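# Right the fallen red-capped vial into the empty well

## Task

A vial with a red cap has toppled over among the other vials on the tray and may be leaking. Set it upright, red cap on top, in the one unoccupied well, while every other vial stays upright in its own well. The task fails if the vial touches the robot or the bench, so handle it with the forceps kept standing in their holder. The task also fails if the glass drops more than a few centimetres, and nothing may end up off the table.

## Robot and tools

Robot: two seven-joint arms, left_arm and right_arm, each ending in a two-finger gripper. The fingers point along the gripper's +z axis and close along its y axis. The reported hand point sits between the closed pads, about 2 cm behind the fingertips. Closing pushes the tips roughly 10 mm further along +z, mostly while the pads are more than 40 mm apart.

Frames: the scene frame has its origin at table-top height, midway between the nominal arm bases, with +z up, +x out over the table and left_arm toward +y. Image left and right do not follow the arm names. The calibrated bases are left_arm at (+0.038, +0.396, 0) m, quat_wxyz (+1.000, 0, 0, +0.025), and right_arm at (+0.015, -0.270, 0) m, quat_wxyz (+1.000, 0, 0, +0.002). Each arm reports its hand pose, velocities and targets in its own base frame. Fixed cameras and the table use the scene frame. Printed poses can be wrong by a few centimetres, more at long reach.

The 14-number row, used by every motion tool: one flat list covering both arms. The first seven numbers are left_arm's dx, dy, dz, rx, ry, rz and opening, and the last seven are the same for right_arm. Every number lies in [-1, 1]. dx, dy and dz are offsets along that arm's base axes, and 1.0 equals 0.6 m. rx, ry and rz together form one rotation vector, with 1.0 equal to 180 degrees, and the turn is about the Hand target's position. These six are offsets from the arm's Hand target at the start of the action or move, never from the previous row. Sending the same offset twice therefore moves the arm twice. Six zeros re-request the current Hand target. The opening is absolute, not an offset: +1 is fully open (0.084 m) and -1 is closed. A 0 is itself a command, so to leave a gripper unchanged, resend its present opening.

execute_actions(actions, cameras): actions is a list of actions. Each action holds up to 15 rows of 14 numbers, one row per 1/30 s step. A short action keeps its last row for the remaining steps. With an empty list it returns images and fuller status, including the scene number. cameras takes names, ["all"] or [].

move(target, speed, blend, opening_speed, blocking, cameras): drives straight-line paths toward one row or up to 15 rows. All rows are offsets from the same starting Hand targets. speed is in m/s, from 0.002 to 1, default 0.25, and turning is capped at twice that in rad/s. It takes one value, or one value per row. blend is in metres and rounds corners, where 0 means stopping at each row. opening_speed is in scale units per second, at least 0.2. blocking=false returns after about 0.5 s while the motion continues. Paths last between 0.5 s and 10 s. They do not avoid obstacles or the other arm, and faster moves lag more and hit harder. The extra "move:" line gives the outcome (done, off_target, moving, held, fault) and any limits (paced means the pose was clipped, held means a safety check withheld steps). Done means the arm rests within 3 mm and 2 degrees of its target, but it says nothing about contact.

wait(seconds 0 to 10): lets time pass while commands are held. stop(): brakes a running move. zoom_image(camera, region [x0,y0,x1,y1] in pixels, at most 504 by 504): enlarges part of the latest image from cam_high, cam_low, cam_left_wrist or cam_right_wrist, each 896x504. clear_fault(arm): clears a torque fault that a result has already reported. finished_scene(scene): ends the scene and cannot be undone, so call it only once the vial stands correctly without help.

Control details: on each step the commanded pose is clipped to within 70 mm and 16 degrees of the measured gripper. The Hand target in a result is the last clipped command, and later offsets count from it. A gripper often stops short of it. Any next command, even all zeros, asks for the target again, and if it still falls short, send the remaining gap as an offset. A blocked arm keeps pushing, so to relieve it, command its target back beyond the gripper. Large wrist turns can swing the elbow. The clearance check stops arm parts coming too close to each other, but fingers are exempt, so avoid pinching the other arm.

Results: end_effector_position in metres, quat_wxyz, velocities in m/s and rad/s, and Joint positions, whose last number is the measured finger gap in metres. grip_measured uses the -1 to +1 scale. To hold something, command an opening clearly below grip_measured. Joint torques include the arm's own weight and carry offsets. "Within noise" means the arm is still. Wrist depth comes as a 7x7 grid of median distances in mm, 172 to 3000, with "-" where there is no reading. Clear glass may not register.

Avoid: fast moves into contact, hard pushes on the tray, bench or vials, and knocking the upright vials. Never release the vial while it is moving, and never let it drop more than a few centimetres. The vial must not touch the grippers or the bench, so pick up the forceps from their holder and handle it with them. Also avoid contact between the arms. Contact-torque load limits in N m are waist 41.8, shoulder 42, upper arm roll 26.7, elbow 26.7, forearm roll 26.7, wrist pitch 14.4 and wrist roll 15. Passing any of these causes a torque fault. Holding heavy loads, keeping an arm outstretched or pushing against something heats the motors, with a warning at 65 °C and a braked arm at 80 °C. An occasional disturbance may nudge loose objects.

Each tool is called after "Emit:" by a JSON object that holds its "method" and its "body", one argument or row to a line.

## Session

Emit:
{"method": "execute_actions", "body": {
  "actions": []
}}

Scene clock: 0.00 s.
left_arm: end_effector_position=(+0.3589, +0.0501, +0.1974) grip_measured=+1.00 end_effector_quat_wxyz=(+0.079, +0.841, -0.518, +0.135) | right_arm: end_effector_position=(+0.4871, +0.4635, +0.1355) grip_measured=+1.00 end_effector_quat_wxyz=(+0.041, +0.998, +0.036, -0.007)
Joint positions: left_arm=[-0.128 -0.421 0.408 0.603 -0.179 0.927 1.462 0.084] | right_arm=[0.808 0.903 -0.06 2.204 -0.005 1.369 0.7 0.084]
Joint velocities: within noise
Joint torques (N m): no reading
Motor temperatures (°C): left_arm=[43 42 37 41 34 39 38] | right_arm=[37 35 38 32 41 38 37]
Wrist depth (mm): cam_left_wrist=[1474 400 399 399 344 395 394 / 385 387 385 382 332 379 382 / 373 373 371 371 365 364 367 / 362 361 359 359 357 357 356 / 351 351 349 349 348 346 346 / 341 341 340 338 338 337 337 / 329 328 328 327 326 325 324] | cam_right_wrist=[246 250 255 261 266 272 278 / 246 251 256 261 267 273 279 / 247 252 257 262 268 273 279 / 248 252 258 263 268 274 281 / 249 253 258 264 269 275 281 / 249 253 237 265 270 274 283 / 250 253 215 265 270 255 283]
Hand target: left_arm +0.3589, +0.0501, +0.1974; +0.079, +0.841, -0.518, +0.135 | right_arm +0.4871, +0.4635, +0.1355; +0.041, +0.998, +0.036, -0.007
Tool commands: left_gripper/opening=+1.0 right_gripper/opening=+1.0

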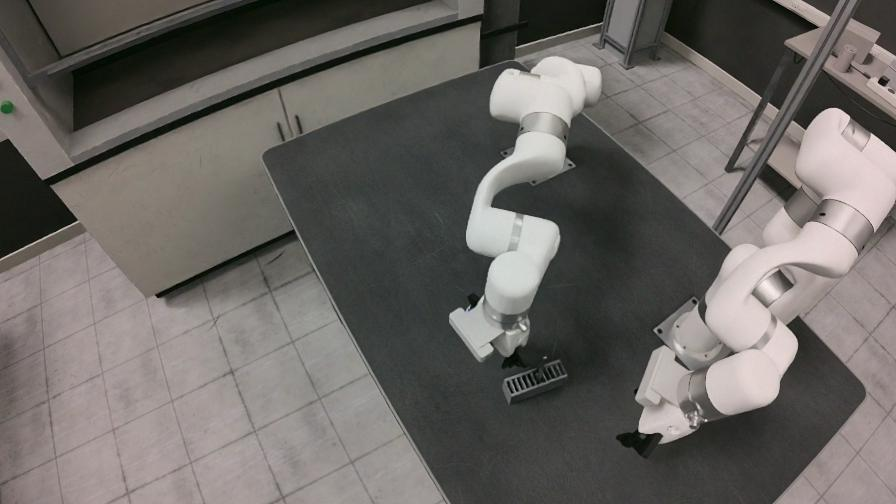

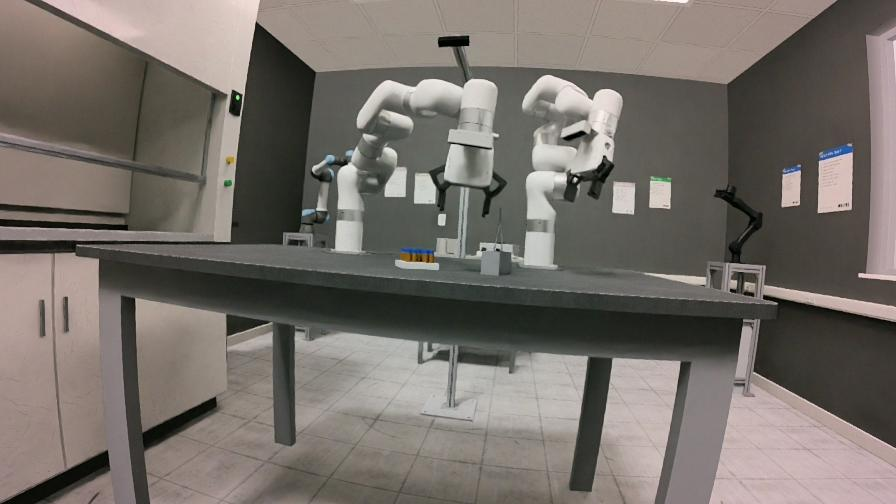

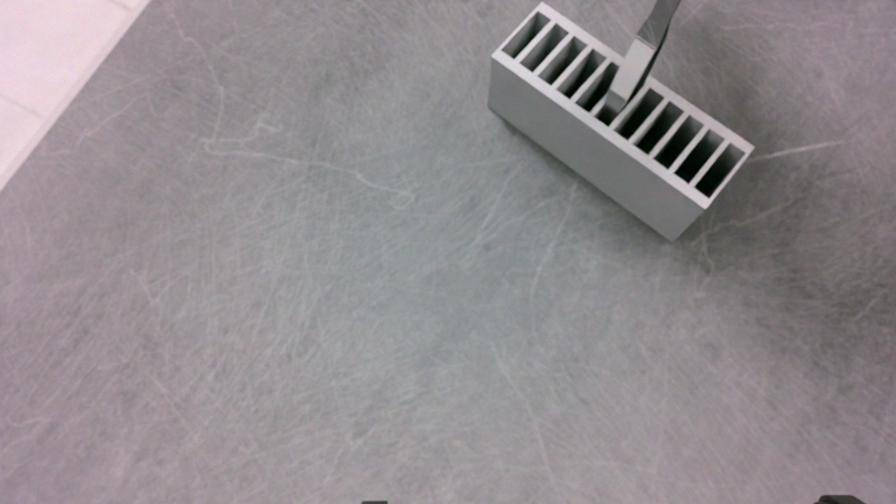

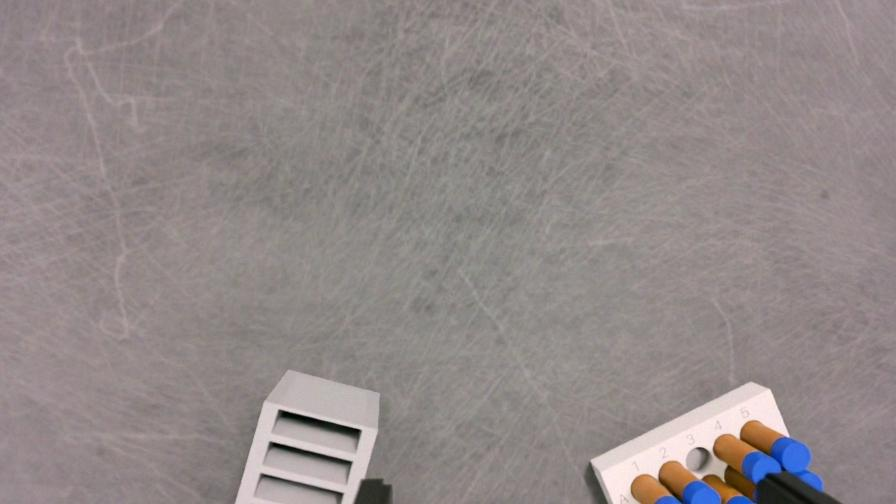

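Emit:
{"method": "move", "body": {
  "target": [0,0,0,0,0,0,1,-0.2,-0.1,0.13,0,0,0,1],
  "cameras": ["all"]
}}

Scene clock: 9.33 s.
left_arm: end_effector_position=(+0.3589, +0.0501, +0.1974) grip_measured=+1.00 end_effector_quat_wxyz=(+0.079, +0.841, -0.518, +0.135) | right_arm: end_effector_position=(+0.3671, +0.4035, +0.2135) grip_measured=+1.00 end_effector_quat_wxyz=(+0.041, +0.998, +0.036, -0.007)
Joint positions: left_arm=[-0.128 -0.421 0.408 0.603 -0.179 0.927 1.462 0.084] | right_arm=[0.891 0.317 -0.046 1.495 -0.034 1.248 0.787 0.084]
Joint torques (N m): left_arm=[-0.87 -8 -3.01 11.91 0.35 -1.72 -0.04] | right_arm=[0.58 -19.95 0.05 16.09 -0.45 -2.19 0.16]
Wrist depth (mm): cam_left_wrist=[1483 400 400 398 344 395 395 / 384 387 386 382 339 379 381 / 372 372 371 369 364 364 367 / 361 360 360 358 358 357 357 / 351 350 350 348 348 346 347 / 341 341 339 339 338 337 337 / 329 328 327 327 326 325 325] | cam_right_wrist=[319 325 332 338 346 353 362 / 319 324 333 340 347 355 363 / 320 284 335 339 331 356 365 / 321 282 335 340 322 357 365 / 321 293 336 343 350 358 367 / 324 330 337 344 352 359 368 / 324 330 337 345 352 360 369]
Hand target: left_arm +0.3589, +0.0501, +0.1974; +0.079, +0.841, -0.518, +0.135 | right_arm +0.3671, +0.4035, +0.2135; +0.041, +0.998, +0.036, -0.007
Off the commanded pose: left_arm 0.000 m, 0 deg | right_arm 0.000 m, 0 deg.
move: done

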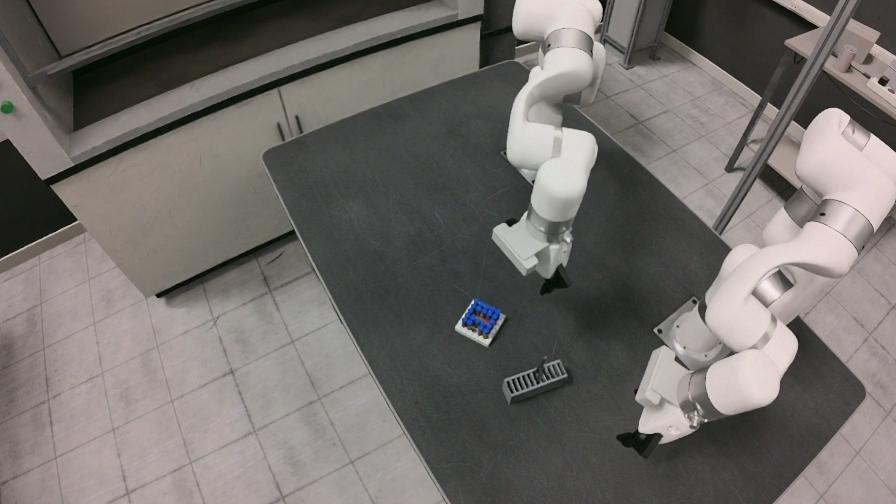

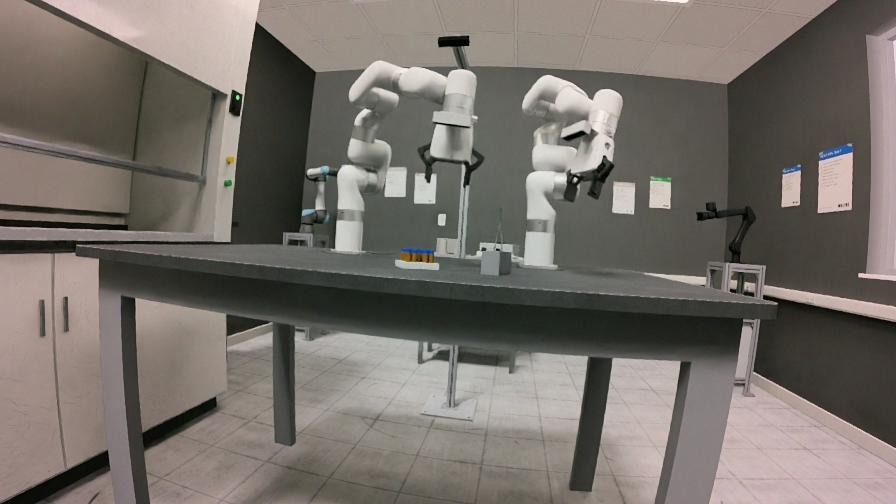

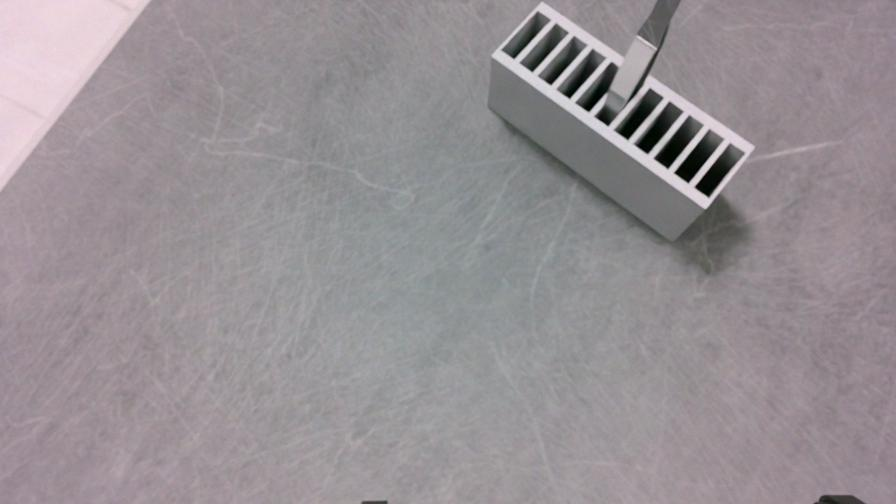

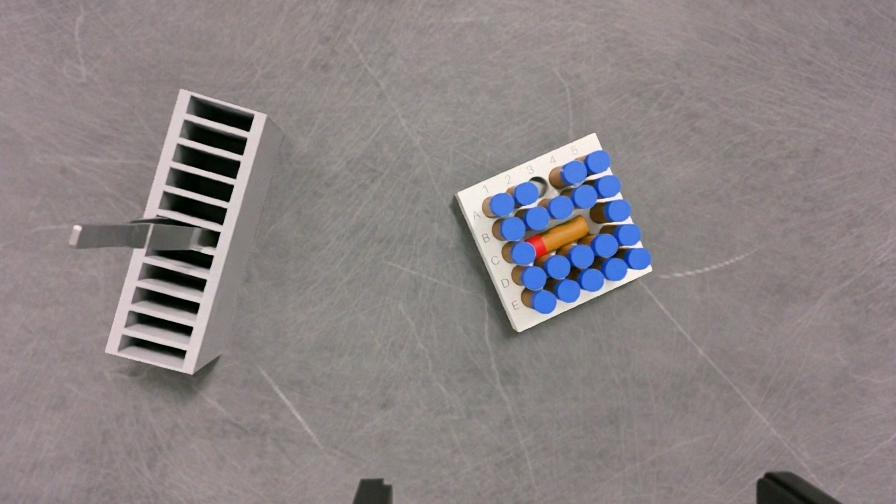

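Emit:
{"method": "zoom_image", "body": {
  "camera": "cam_right_wrist",
  "region": [440, 120, 680, 340]
}}

Emit:
{"method": "zoom_image", "body": {
  "camera": "cam_right_wrist",
  "region": [60, 70, 300, 390]
}}

Emit:
{"method": "zoom_image", "body": {
  "camera": "cam_low",
  "region": [380, 200, 540, 290]
}}

Scaled by 2.100 from the camera's 896x504 image, which has a finer 1280x720 frame.

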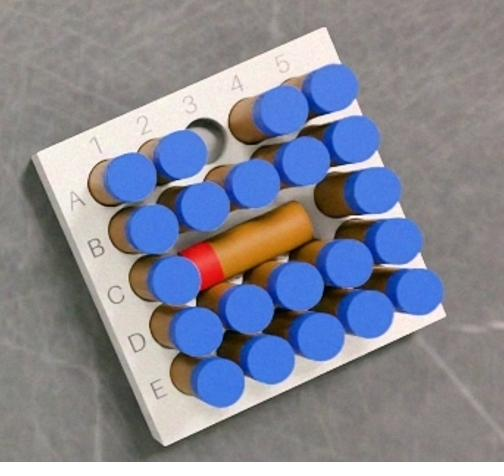

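Scaled by 1.575 from the camera's 896x504 image, which has a finer 1280x720 frame.

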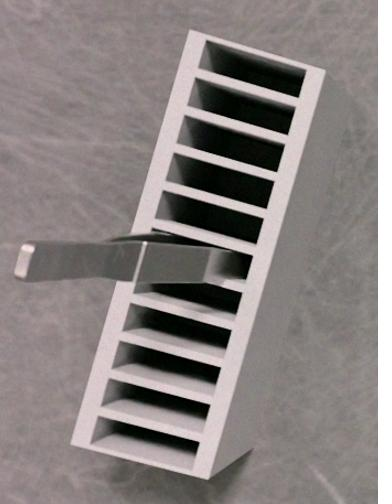

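Scaled by 3.150 from the camera's 896x504 image, which has a finer 1280x720 frame.

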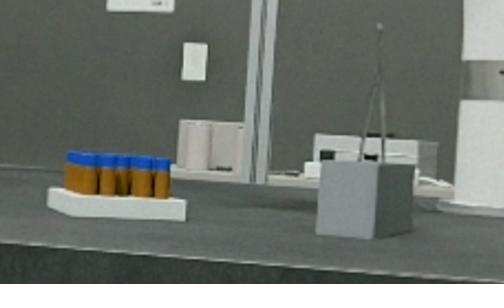

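Emit:
{"method": "move", "body": {
  "target": [
    [0,0,0.1,0,0,0,1,-0.167,-0.5,0.167,0,0,0,1],
    [0.235,-0.417,0.088,0.099,-0.075,-0.713,1,-0.167,-0.5,0.167,0,0,0,1]
  ],
  "blend": [0.05,0],
  "speed": 0.4,
  "cameras": ["all"]
}}

Scene clock: 121.40 s.
left_arm: end_effector_position=(+0.4999, -0.2000, +0.2502) grip_measured=+1.00 end_effector_quat_wxyz=(-0.001, +0.113, +0.994, +0.000) | right_arm: end_effector_position=(+0.2669, +0.1035, +0.3137) grip_measured=+1.00 end_effector_quat_wxyz=(+0.041, +0.998, +0.036, -0.007)
Joint positions: left_arm=[-0.556 0.22 0.197 1.45 -0.046 1.236 3.019 0.084] | right_arm=[0.714 -0.64 -0.203 0.821 -0.185 1.506 0.499 0.084]
Joint torques (N m): left_arm=[-0.62 -19.38 0.48 12.89 0.73 -1.12 0.06] | right_arm=[-0.84 -3.77 3.15 16.43 -0.32 -1.61 0.11]
Wrist depth (mm): cam_left_wrist=[378 378 380 380 381 380 380 / 380 380 380 381 354 380 381 / 380 380 381 381 345 380 381 / 381 342 367 381 331 381 383 / 381 383 381 382 381 381 383 / 382 381 381 381 382 384 381 / 382 382 383 383 382 384 383] | cam_right_wrist=[376 422 431 439 449 459 470 / 410 423 432 440 450 459 472 / 416 424 433 442 452 463 473 / 416 424 434 442 453 463 473 / 418 426 434 444 453 464 474 / 419 427 436 444 454 466 476 / 420 430 436 447 456 466 478]
Hand target: left_arm +0.4999, -0.2001, +0.2502; -0.001, +0.113, +0.994, +0.000 | right_arm +0.2669, +0.1035, +0.3137; +0.041, +0.998, +0.036, -0.007
Off the commanded pose: left_arm 0.000 m, 0 deg | right_arm 0.000 m, 0 deg.
move: done

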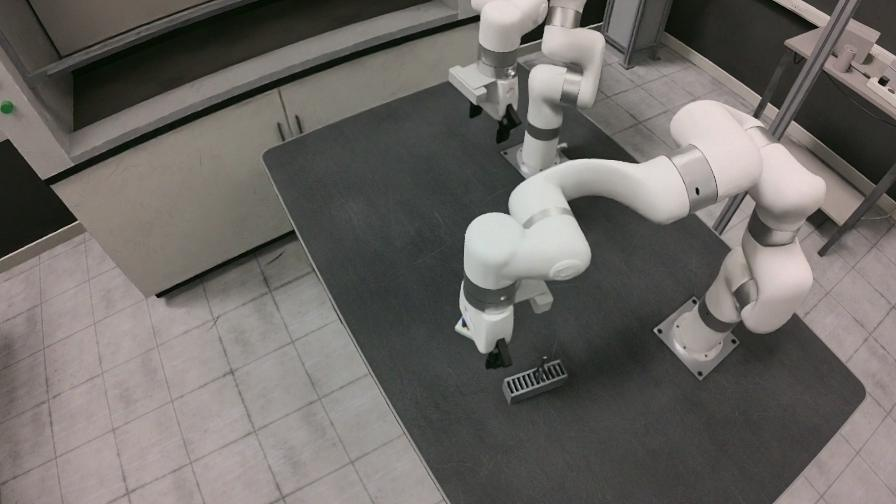

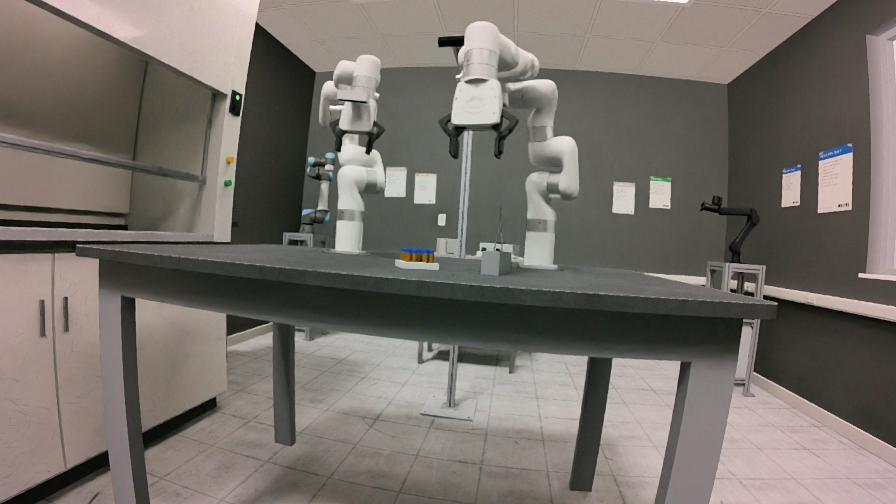

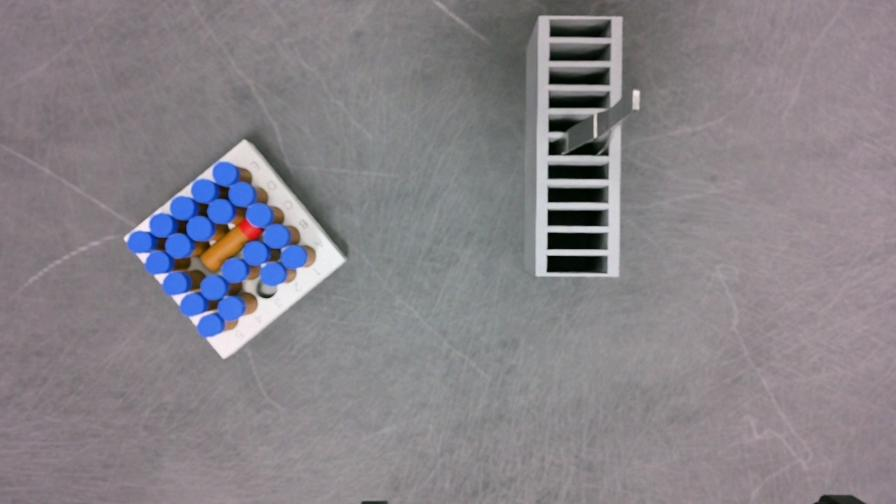

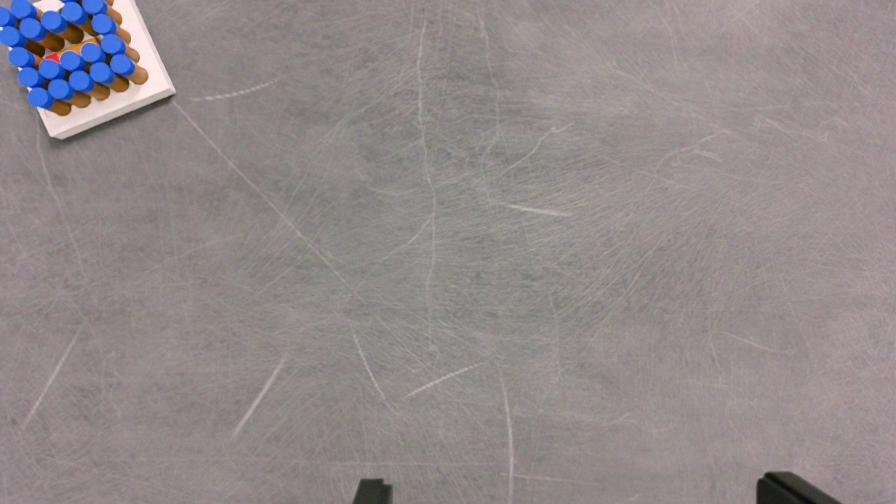

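Emit:
{"method": "move", "body": {
  "target": [-0.211,0.122,-0.05,0,0,0,1,0,0,0,0,0,0,1],
  "speed": 0.3,
  "cameras": ["cam_left_wrist"]
}}

Emit:
{"method": "zoom_image", "body": {
  "camera": "cam_left_wrist",
  "region": [340, 300, 896, 504]
}}

Scene clock: 131.50 s.
left_arm: end_effector_position=(+0.3733, -0.1269, +0.2201) grip_measured=+1.00 end_effector_quat_wxyz=(-0.001, +0.113, +0.994, +0.000) | right_arm: end_effector_position=(+0.2669, +0.1035, +0.3137) grip_measured=+1.00 end_effector_quat_wxyz=(+0.041, +0.998, +0.036, -0.007)
Joint positions: left_arm=[-0.548 -0.25 0.206 0.838 0.056 1.086 2.993 0.084] | right_arm=[0.714 -0.64 -0.203 0.821 -0.185 1.506 0.499 0.084]
Joint torques (N m): left_arm=[1.05 -12.63 -1.63 11.93 0.96 -1.65 -0.28] | right_arm=[-0.44 -3.92 2.91 16.65 -0.13 -1.68 0.01]
Wrist depth (mm): cam_left_wrist=[349 348 349 351 350 350 351 / 348 351 350 350 350 350 351 / 351 350 351 350 351 351 352 / 351 350 350 352 351 351 353 / 352 351 351 351 351 352 352 / 352 352 351 327 353 352 352 / 352 338 353 352 352 353 353] | cam_right_wrist=[377 422 430 440 449 459 470 / 410 423 432 440 450 461 471 / 415 424 433 442 453 462 473 / 417 425 434 443 453 462 474 / 418 426 435 444 454 464 475 / 419 427 436 446 455 465 475 / 419 429 436 446 456 466 478]
Hand target: left_arm +0.3733, -0.1269, +0.2202; -0.001, +0.113, +0.994, +0.000 | right_arm +0.2669, +0.1035, +0.3137; +0.041, +0.998, +0.036, -0.007
Off the commanded pose: left_arm 0.000 m, 0 deg | right_arm 0.000 m, 0 deg.
move: done
Images, in order (width x height): cam_left_wrist 896x504.

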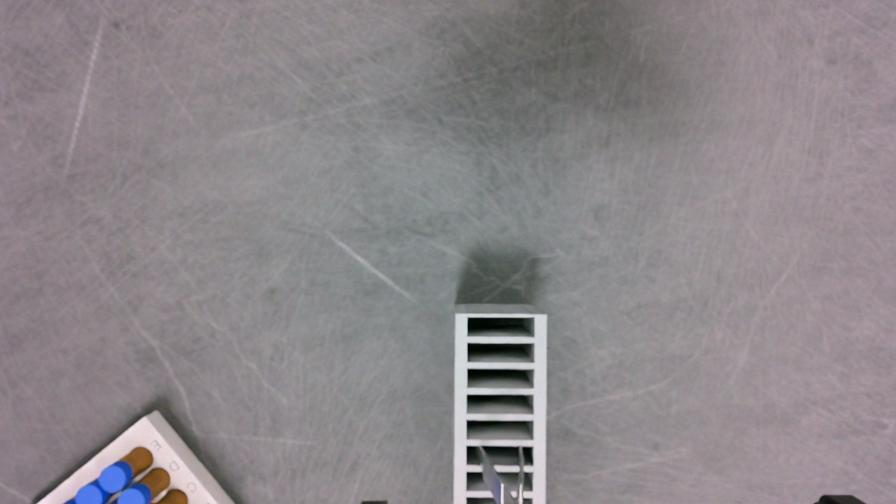

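Region (340, 300, 896, 504) is 556x204 pixels. A region can be at most 504 by 504 pixels.

Emit:
{"method": "zoom_image", "body": {
  "camera": "cam_left_wrist",
  "region": [400, 300, 896, 504]
}}

Emit:
{"method": "zoom_image", "body": {
  "camera": "cam_left_wrist",
  "region": [340, 440, 440, 504]
}}

Scaled by 1.016 from the camera's 896x504 image, which has a finer 1280x720 frame.

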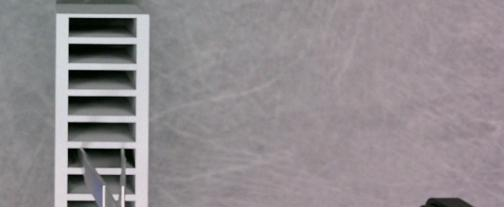

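Scaled by 5.040 from the camera's 896x504 image, which has a finer 1280x720 frame.

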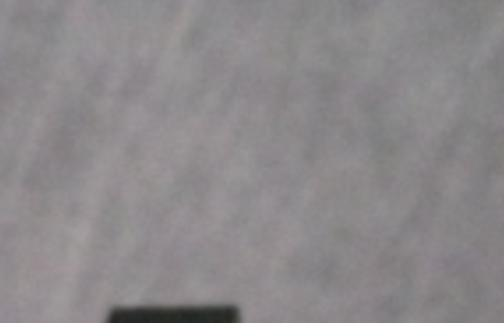

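Emit:
{"method": "move", "body": {
  "target": [0.0052,-0.019,-0.138,-0.0312,-0.1353,0,1,0,0,0,0,0,0,1],
  "speed": 0.3,
  "cameras": ["cam_left_wrist","cam_low"]
}}

Emit:
{"method": "zoom_image", "body": {
  "camera": "cam_left_wrist",
  "region": [400, 254, 760, 504]
}}

Emit:
{"method": "zoom_image", "body": {
  "camera": "cam_low",
  "region": [430, 160, 570, 290]
}}

Scene clock: 160.13 s.
left_arm: end_effector_position=(+0.3765, -0.1383, +0.1374) grip_measured=+1.00 end_effector_quat_wxyz=(+0.214, +0.110, +0.970, -0.025) | right_arm: end_effector_position=(+0.2669, +0.1035, +0.3137) grip_measured=+1.00 end_effector_quat_wxyz=(+0.041, +0.998, +0.036, -0.007)
Joint positions: left_arm=[-0.432 -0.312 0.11 0.339 0.324 0.227 2.747 0.084] | right_arm=[0.714 -0.64 -0.203 0.821 -0.185 1.506 0.499 0.084]
Joint torques (N m): left_arm=[0.98 -8.08 -0.72 10.34 0.58 -2.1 -0.22] | right_arm=[-0.21 -3.72 3.03 16.51 -0.15 -1.69 0.1]
Wrist depth (mm): cam_left_wrist=[218 218 219 219 220 220 221 / 230 231 231 231 232 232 232 / 240 240 241 241 215 242 243 / 251 252 252 249 208 254 254 / 259 264 264 260 217 266 266 / 249 272 282 278 226 284 284 / 244 278 297 293 238 298 300] | cam_right_wrist=[377 422 431 439 448 458 469 / 410 423 432 441 450 460 471 / 415 423 432 442 452 462 473 / 417 425 433 442 454 462 473 / 418 426 435 444 454 463 475 / 419 427 436 446 455 467 477 / 419 430 437 447 455 467 477]
Hand target: left_arm +0.3765, -0.1383, +0.1374; +0.214, +0.110, +0.970, -0.025 | right_arm +0.2669, +0.1035, +0.3137; +0.041, +0.998, +0.036, -0.007
Off the commanded pose: left_arm 0.000 m, 0 deg | right_arm 0.000 m, 0 deg.
move: done
Images, in order (width x height): cam_low 896x504, cam_left_wrist 896x504.

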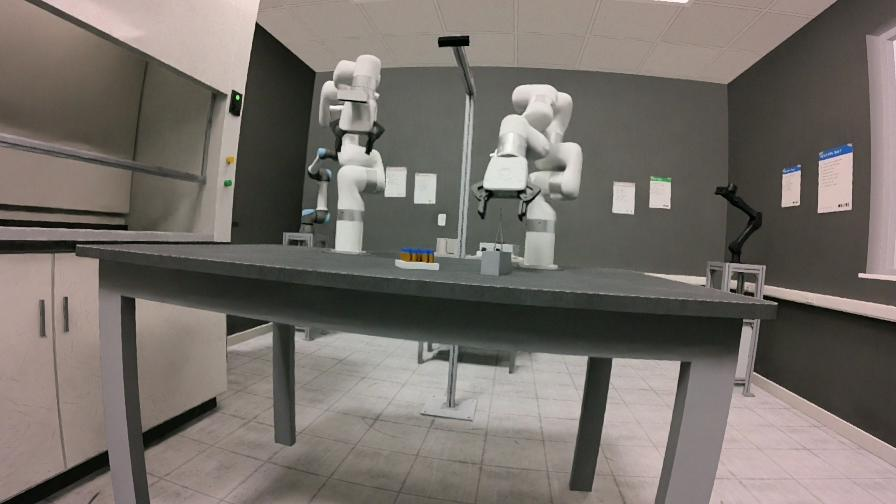

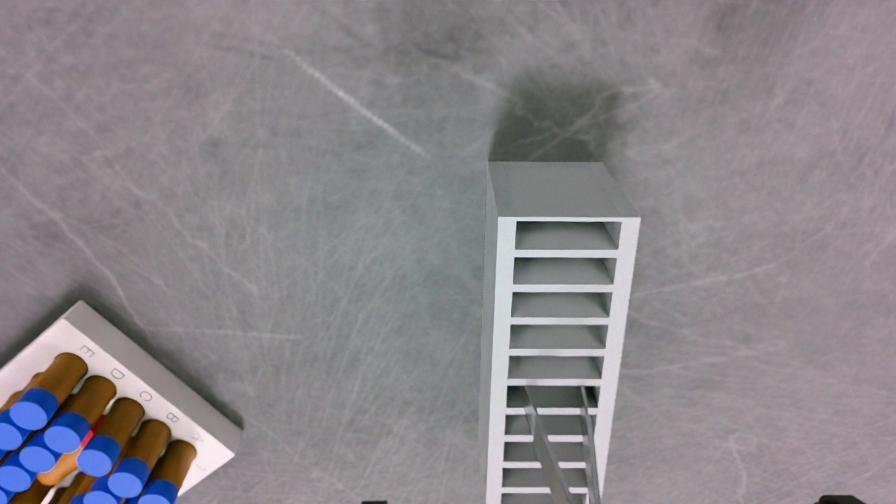

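Scaled by 1.400 from the camera's 896x504 image, which has a finer 1280x720 frame.

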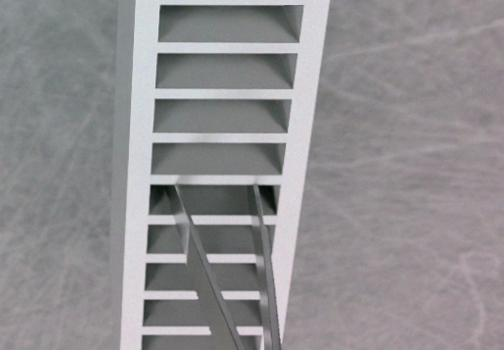

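Scaled by 3.600 from the camera's 896x504 image, which has a finer 1280x720 frame.

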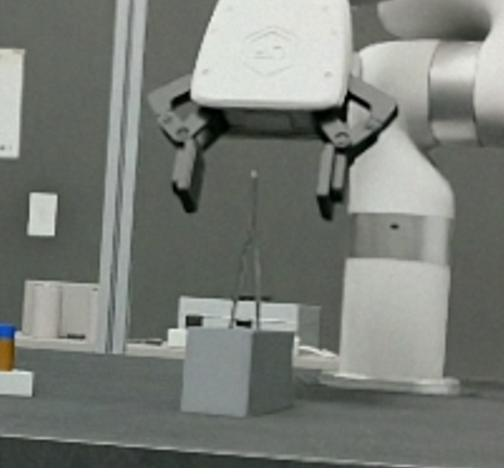

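Emit:
{"method": "move", "body": {
  "target": [0.0343,-0.0079,-0.0755,0,0,0,1,0,0,0,0,0,0,1],
  "speed": 0.15,
  "cameras": ["cam_left_wrist","cam_low"]
}}

Emit:
{"method": "zoom_image", "body": {
  "camera": "cam_low",
  "region": [450, 190, 550, 290]
}}

Emit:
{"method": "zoom_image", "body": {
  "camera": "cam_left_wrist",
  "region": [400, 254, 760, 504]
}}

Scene clock: 180.47 s.
left_arm: end_effector_position=(+0.3971, -0.1430, +0.0921) grip_measured=+1.00 end_effector_quat_wxyz=(+0.214, +0.110, +0.970, -0.025) | right_arm: end_effector_position=(+0.2669, +0.1035, +0.3137) grip_measured=+1.00 end_effector_quat_wxyz=(+0.041, +0.998, +0.036, -0.007)
Joint positions: left_arm=[-0.325 -0.075 0.057 0.394 0.508 0.041 2.597 0.084] | right_arm=[0.714 -0.64 -0.203 0.821 -0.185 1.506 0.499 0.084]
Joint torques (N m): left_arm=[1.13 -4.66 -0.47 4.06 0.87 0.5 -0.17] | right_arm=[-0.47 -3.8 3.06 16.51 -0.22 -1.7 0.02]
Wrist depth (mm): cam_left_wrist=[175 175 176 176 176 177 177 / 185 185 186 184 184 186 187 / 193 193 194 194 - 194 195 / 202 203 202 203 - 204 204 / 212 212 212 213 - 213 214 / 214 226 223 228 - 228 228 / 213 235 239 240 177 240 241] | cam_right_wrist=[376 422 431 440 449 458 469 / 410 422 431 440 451 460 470 / 415 424 433 443 451 462 473 / 417 424 435 443 453 463 474 / 418 426 434 444 454 464 474 / 419 426 437 446 455 467 476 / 420 429 437 447 455 466 477]
Hand target: left_arm +0.3970, -0.1430, +0.0921; +0.214, +0.110, +0.970, -0.025 | right_arm +0.2669, +0.1035, +0.3137; +0.041, +0.998, +0.036, -0.007
Off the commanded pose: left_arm 0.000 m, 0 deg | right_arm 0.000 m, 0 deg.
move: done
Images, in order (width x height): cam_low 896x504, cam_left_wrist 896x504.

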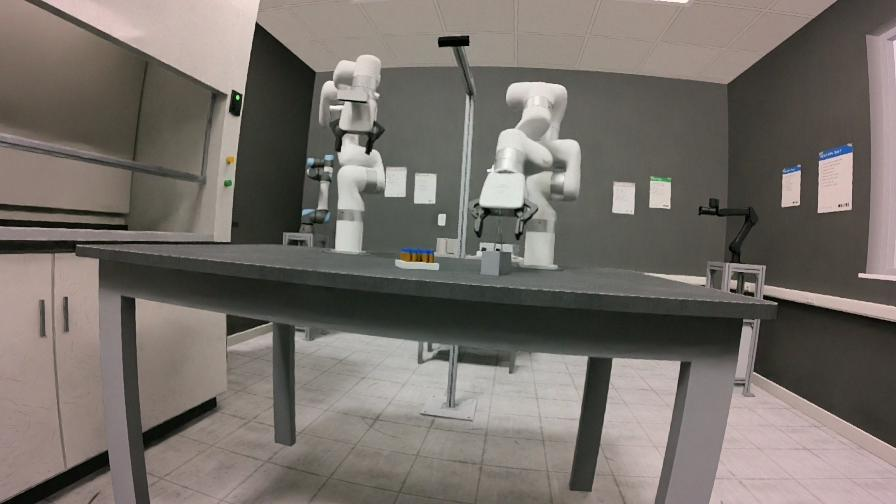

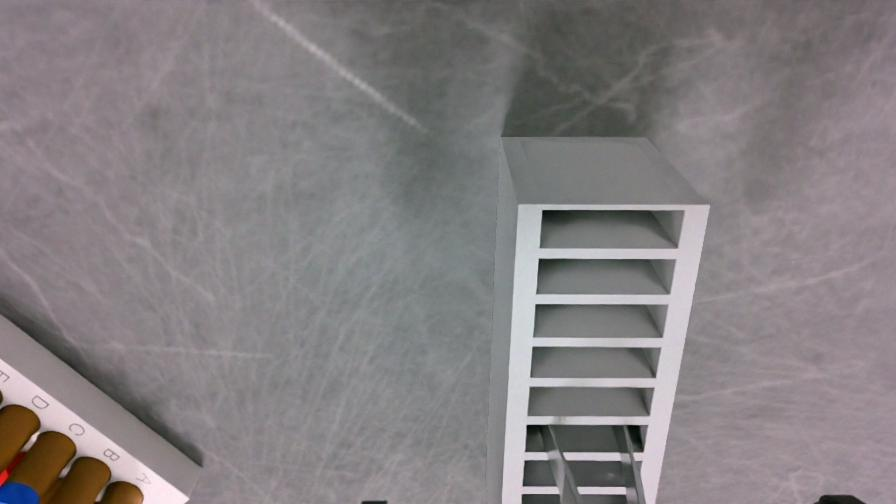

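Scaled by 5.040 from the camera's 896x504 image, which has a finer 1280x720 frame.

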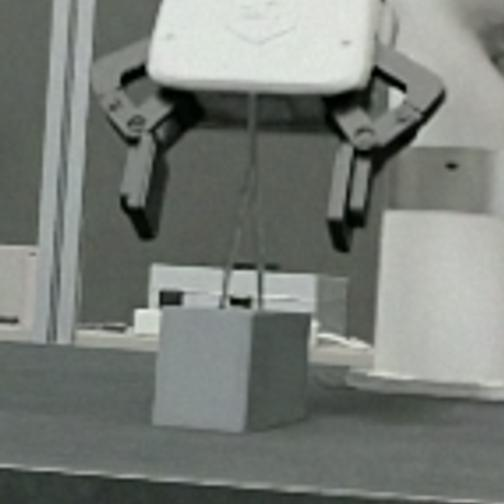

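Scaled by 1.400 from the camera's 896x504 image, which has a finer 1280x720 frame.

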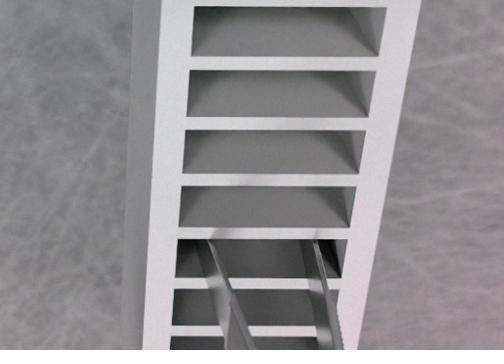

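Emit:
{"method": "move", "body": {
  "target": [
    [0.0005,0.0025,-0.025,0,0,0,1,0,0,0,0,0,0,1],
    [0.0005,0.0025,-0.025,0,0,0,-0.70,0,0,0,0,0,0,1]
  ],
  "speed": 0.15,
  "opening_speed": 1.2,
  "cameras": ["cam_left_wrist","cam_low"]
}}

Emit:
{"method": "zoom_image", "body": {
  "camera": "cam_low",
  "region": [450, 190, 550, 290]
}}

Emit:
{"method": "zoom_image", "body": {
  "camera": "cam_left_wrist",
  "region": [460, 354, 760, 504]
}}

Scene clock: 190.80 s.
left_arm: end_effector_position=(+0.4220, -0.1491, +0.1081) grip_measured=+1.00 end_effector_quat_wxyz=(+0.241, +0.110, +0.964, -0.031) | right_arm: end_effector_position=(+0.2669, +0.1035, +0.3137) grip_measured=+1.00 end_effector_quat_wxyz=(+0.041, +0.998, +0.036, -0.007)
Joint positions: left_arm=[-0.303 -0.052 0.049 0.452 0.556 0.016 2.561 0.084] | right_arm=[0.714 -0.64 -0.203 0.821 -0.185 1.506 0.499 0.084]
Joint torques (N m): left_arm=[-1.02 -11.68 0.38 9.69 -0.58 -1.85 -0.09] | right_arm=[-0.17 -3.47 3.16 16.5 -0.09 -1.75 0.09]
Wrist depth (mm): cam_left_wrist=[186 186 186 186 184 187 187 / 198 195 198 198 - 198 199 / 207 208 208 208 - 208 208 / 215 218 219 219 174 220 220 / 214 231 231 231 176 231 232 / 205 245 250 245 184 250 250 / 215 265 265 266 201 266 266] | cam_right_wrist=[376 422 431 440 448 459 470 / 409 423 432 441 450 461 470 / 416 424 433 442 452 461 473 / 416 426 434 443 452 462 474 / 417 426 435 444 454 463 475 / 418 427 436 445 455 466 476 / 420 429 436 447 457 466 478]
Hand target: left_arm +0.4220, -0.1491, +0.1081; +0.241, +0.110, +0.964, -0.031 (not the last commanded pose) | right_arm +0.2669, +0.1035, +0.3137; +0.041, +0.998, +0.036, -0.007
Tool commands: left_gripper/opening=+1.0 right_gripper/opening=+1.0
Off the commanded pose: left_arm 0.040 m, 3 deg | right_arm 0.000 m, 0 deg.
TORQUE FAULT: the external load on joint 4 (elbow) of the left arm reached its load limit, and that arm stopped. The contact can be on any part of that arm beyond that joint, not only on its tool. A torque fault puts only its own arm into a fault stop. That arm's remaining commands of this call were not run. The hold on joint 4 (elbow) of that arm was moved back by the arm itself, up to 3 degrees, as the stop began. That arm is still stopped at the end of this call. While its stop runs, that arm, its gripper or tool too, takes no new command.
CLEAR FAULT: the left arm stays stopped (state 4) until you call clear_fault(arm="left_arm").
End effector pose when the fault began: left_arm: position (+0.3982, -0.1430, +0.0872), quat_wxyz (+0.215, +0.111, +0.970, -0.027)
Joint positions when the fault began: left_arm=[-0.304 -0.052 0.05 0.399 0.554 0.017 2.562 0.084]
move: fault (left_arm); path passed 1 of 2 targets; target 2's new opening was not sent
Images, in order (width x height): cam_low 896x504, cam_left_wrist 896x504.

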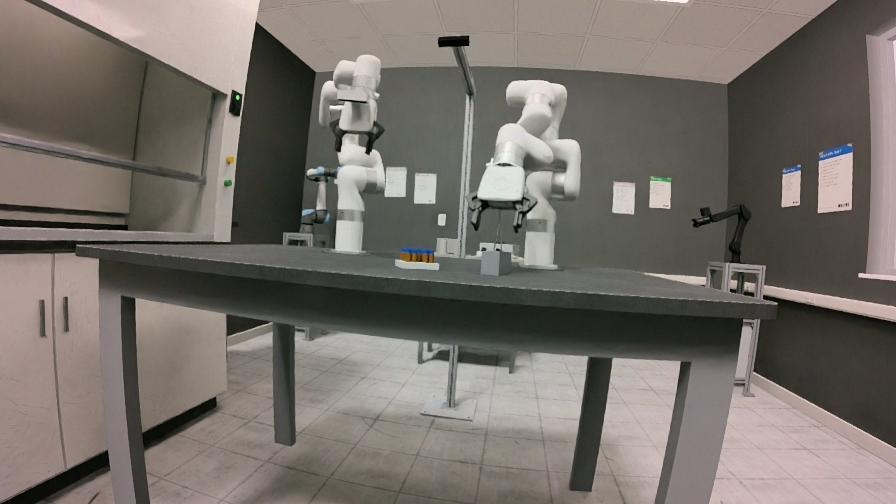

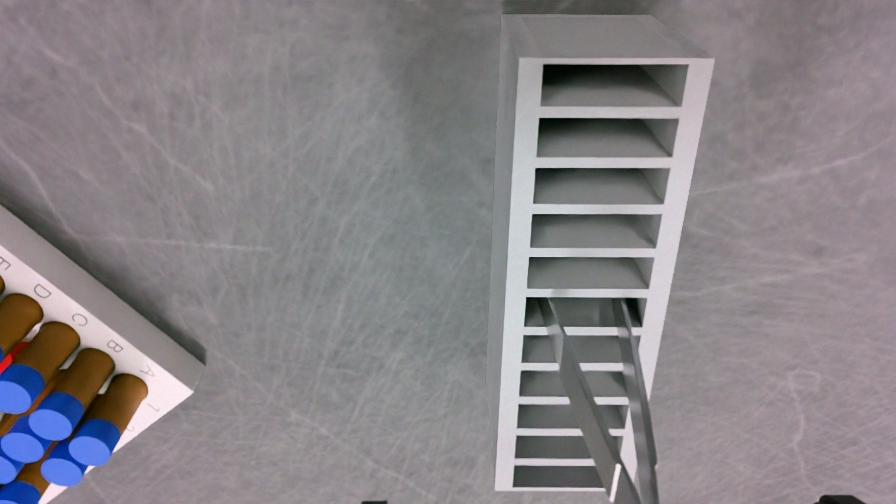

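Scaled by 5.040 from the camera's 896x504 image, which has a finer 1280x720 frame.

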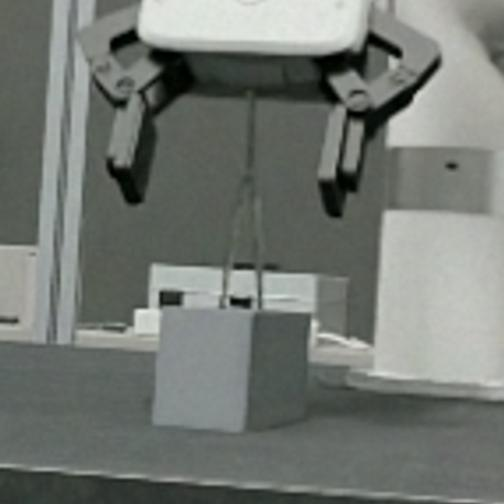

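Scaled by 1.680 from the camera's 896x504 image, which has a finer 1280x720 frame.

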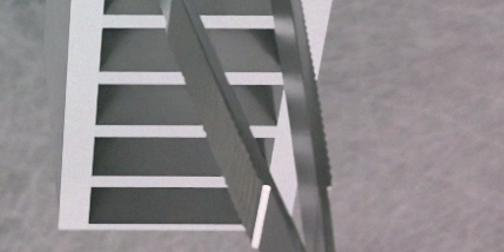

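Emit:
{"method": "clear_fault", "body": {
  "arm": "left_arm"
}}

Emit:
{"method": "move", "body": {
  "target": [-0.0407,0.0125,-0.0202,0.0,0,0,1,0,0,0,0,0,0,1],
  "speed": 0.1,
  "cameras": ["cam_left_wrist","cam_low"]
}}

Scene clock: 203.80 s.
left_arm: end_effector_position=(+0.4219, -0.1491, +0.1080) grip_measured=+1.00 end_effector_quat_wxyz=(+0.241, +0.110, +0.964, -0.031) | right_arm: end_effector_position=(+0.2669, +0.1035, +0.3137) grip_measured=+1.00 end_effector_quat_wxyz=(+0.041, +0.998, +0.036, -0.007)
Joint positions: left_arm=[-0.303 -0.052 0.049 0.452 0.556 0.016 2.561 0.084] | right_arm=[0.714 -0.64 -0.203 0.821 -0.185 1.506 0.499 0.084]
Joint torques (N m): left_arm=[-1.04 -12.08 0.35 9.45 -0.49 -1.83 -0.01] | right_arm=[-0.05 -3.69 3.13 16.4 -0.07 -1.84 -0.16]
Wrist depth (mm): cam_left_wrist=[186 186 186 186 184 187 187 / 198 195 198 198 - 198 199 / 208 208 208 208 - 208 208 / 215 218 219 219 174 220 220 / 214 230 231 232 177 232 232 / 204 244 249 244 184 250 250 / 215 265 265 265 200 266 266] | cam_right_wrist=[377 421 431 440 449 458 470 / 410 423 431 442 451 460 471 / 416 424 434 441 452 461 473 / 417 425 434 444 453 462 474 / 417 427 435 444 453 464 475 / 419 427 437 445 455 465 476 / 420 429 436 447 456 466 477]
Hand target: left_arm +0.4219, -0.1491, +0.1080; +0.241, +0.110, +0.964, -0.031 (not the last commanded pose) | right_arm +0.2669, +0.1035, +0.3137; +0.041, +0.998, +0.036, -0.007
Tool commands: left_gripper/opening=+1.0 right_gripper/opening=+1.0
Off the commanded pose: left_arm 0.040 m, 3 deg | right_arm 0.000 m, 0 deg.
TORQUE FAULT, CONTINUED: the left arm's stop, for the torque fault of joint 4 (elbow) that an earlier result reported, is over. The call counts as one of the actions that you can send in this scene. The hold on joint 4 (elbow) of that arm was moved back by the arm itself, up to 3 degrees, as the stop began. That arm's target is now where it stood when the stop ended, not its last command. That arm's gripper keeps its grip as last carried out, and that arm accepts commands again: back off and push less far.
CLEAR FAULT: your call cleared the left arm's torque fault. If a joint's load stays at its limit, that arm stops again at once.

Scene clock: 204.83 s.
left_arm: end_effector_position=(+0.3975, -0.1415, +0.0960) grip_measured=+1.00 end_effector_quat_wxyz=(+0.240, +0.110, +0.964, -0.031) | right_arm: end_effector_position=(+0.2669, +0.1035, +0.3137) grip_measured=+1.00 end_effector_quat_wxyz=(+0.041, +0.998, +0.036, -0.007)
Joint positions: left_arm=[-0.186 -0.076 -0.015 0.391 0.793 -0.029 2.369 0.084] | right_arm=[0.714 -0.64 -0.203 0.821 -0.185 1.506 0.499 0.084]
Joint torques (N m): left_arm=[1.15 -10.44 -0.3 9.22 0.07 -2.1 -0.29] | right_arm=[-0.3 -3.15 3.04 16.43 -0.18 -1.89 -0.07]
Wrist depth (mm): cam_left_wrist=[175 174 175 175 175 175 175 / 186 186 186 183 183 186 186 / 195 195 195 195 - 195 196 / 205 205 205 205 - 205 206 / 216 216 216 217 174 217 217 / 216 229 234 229 177 234 234 / 215 243 249 243 183 249 249] | cam_right_wrist=[376 422 430 440 450 459 469 / 410 422 432 441 451 460 471 / 415 424 433 442 452 462 473 / 416 425 434 443 453 462 473 / 418 426 436 444 454 464 475 / 418 427 436 446 455 465 476 / 420 429 436 447 456 466 479]
Hand target: left_arm +0.3975, -0.1416, +0.0959; +0.241, +0.110, +0.964, -0.031 | right_arm +0.2669, +0.1035, +0.3137; +0.041, +0.998, +0.036, -0.007
Off the commanded pose: left_arm 0.000 m, 0 deg | right_arm 0.000 m, 0 deg.
move: done
Images, in order (width x height): cam_low 896x504, cam_left_wrist 896x504.

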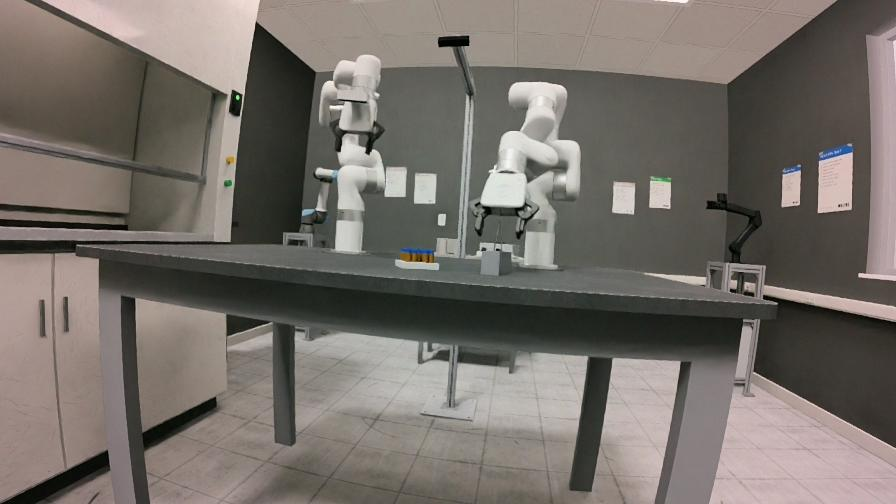

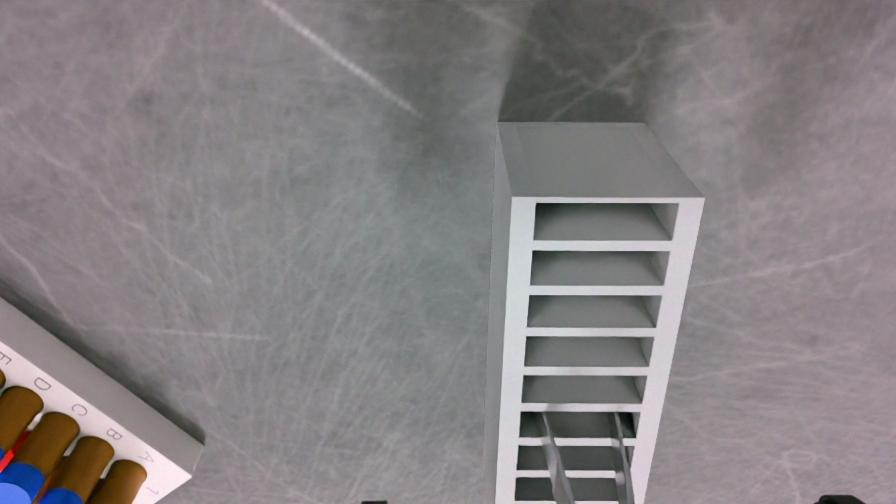

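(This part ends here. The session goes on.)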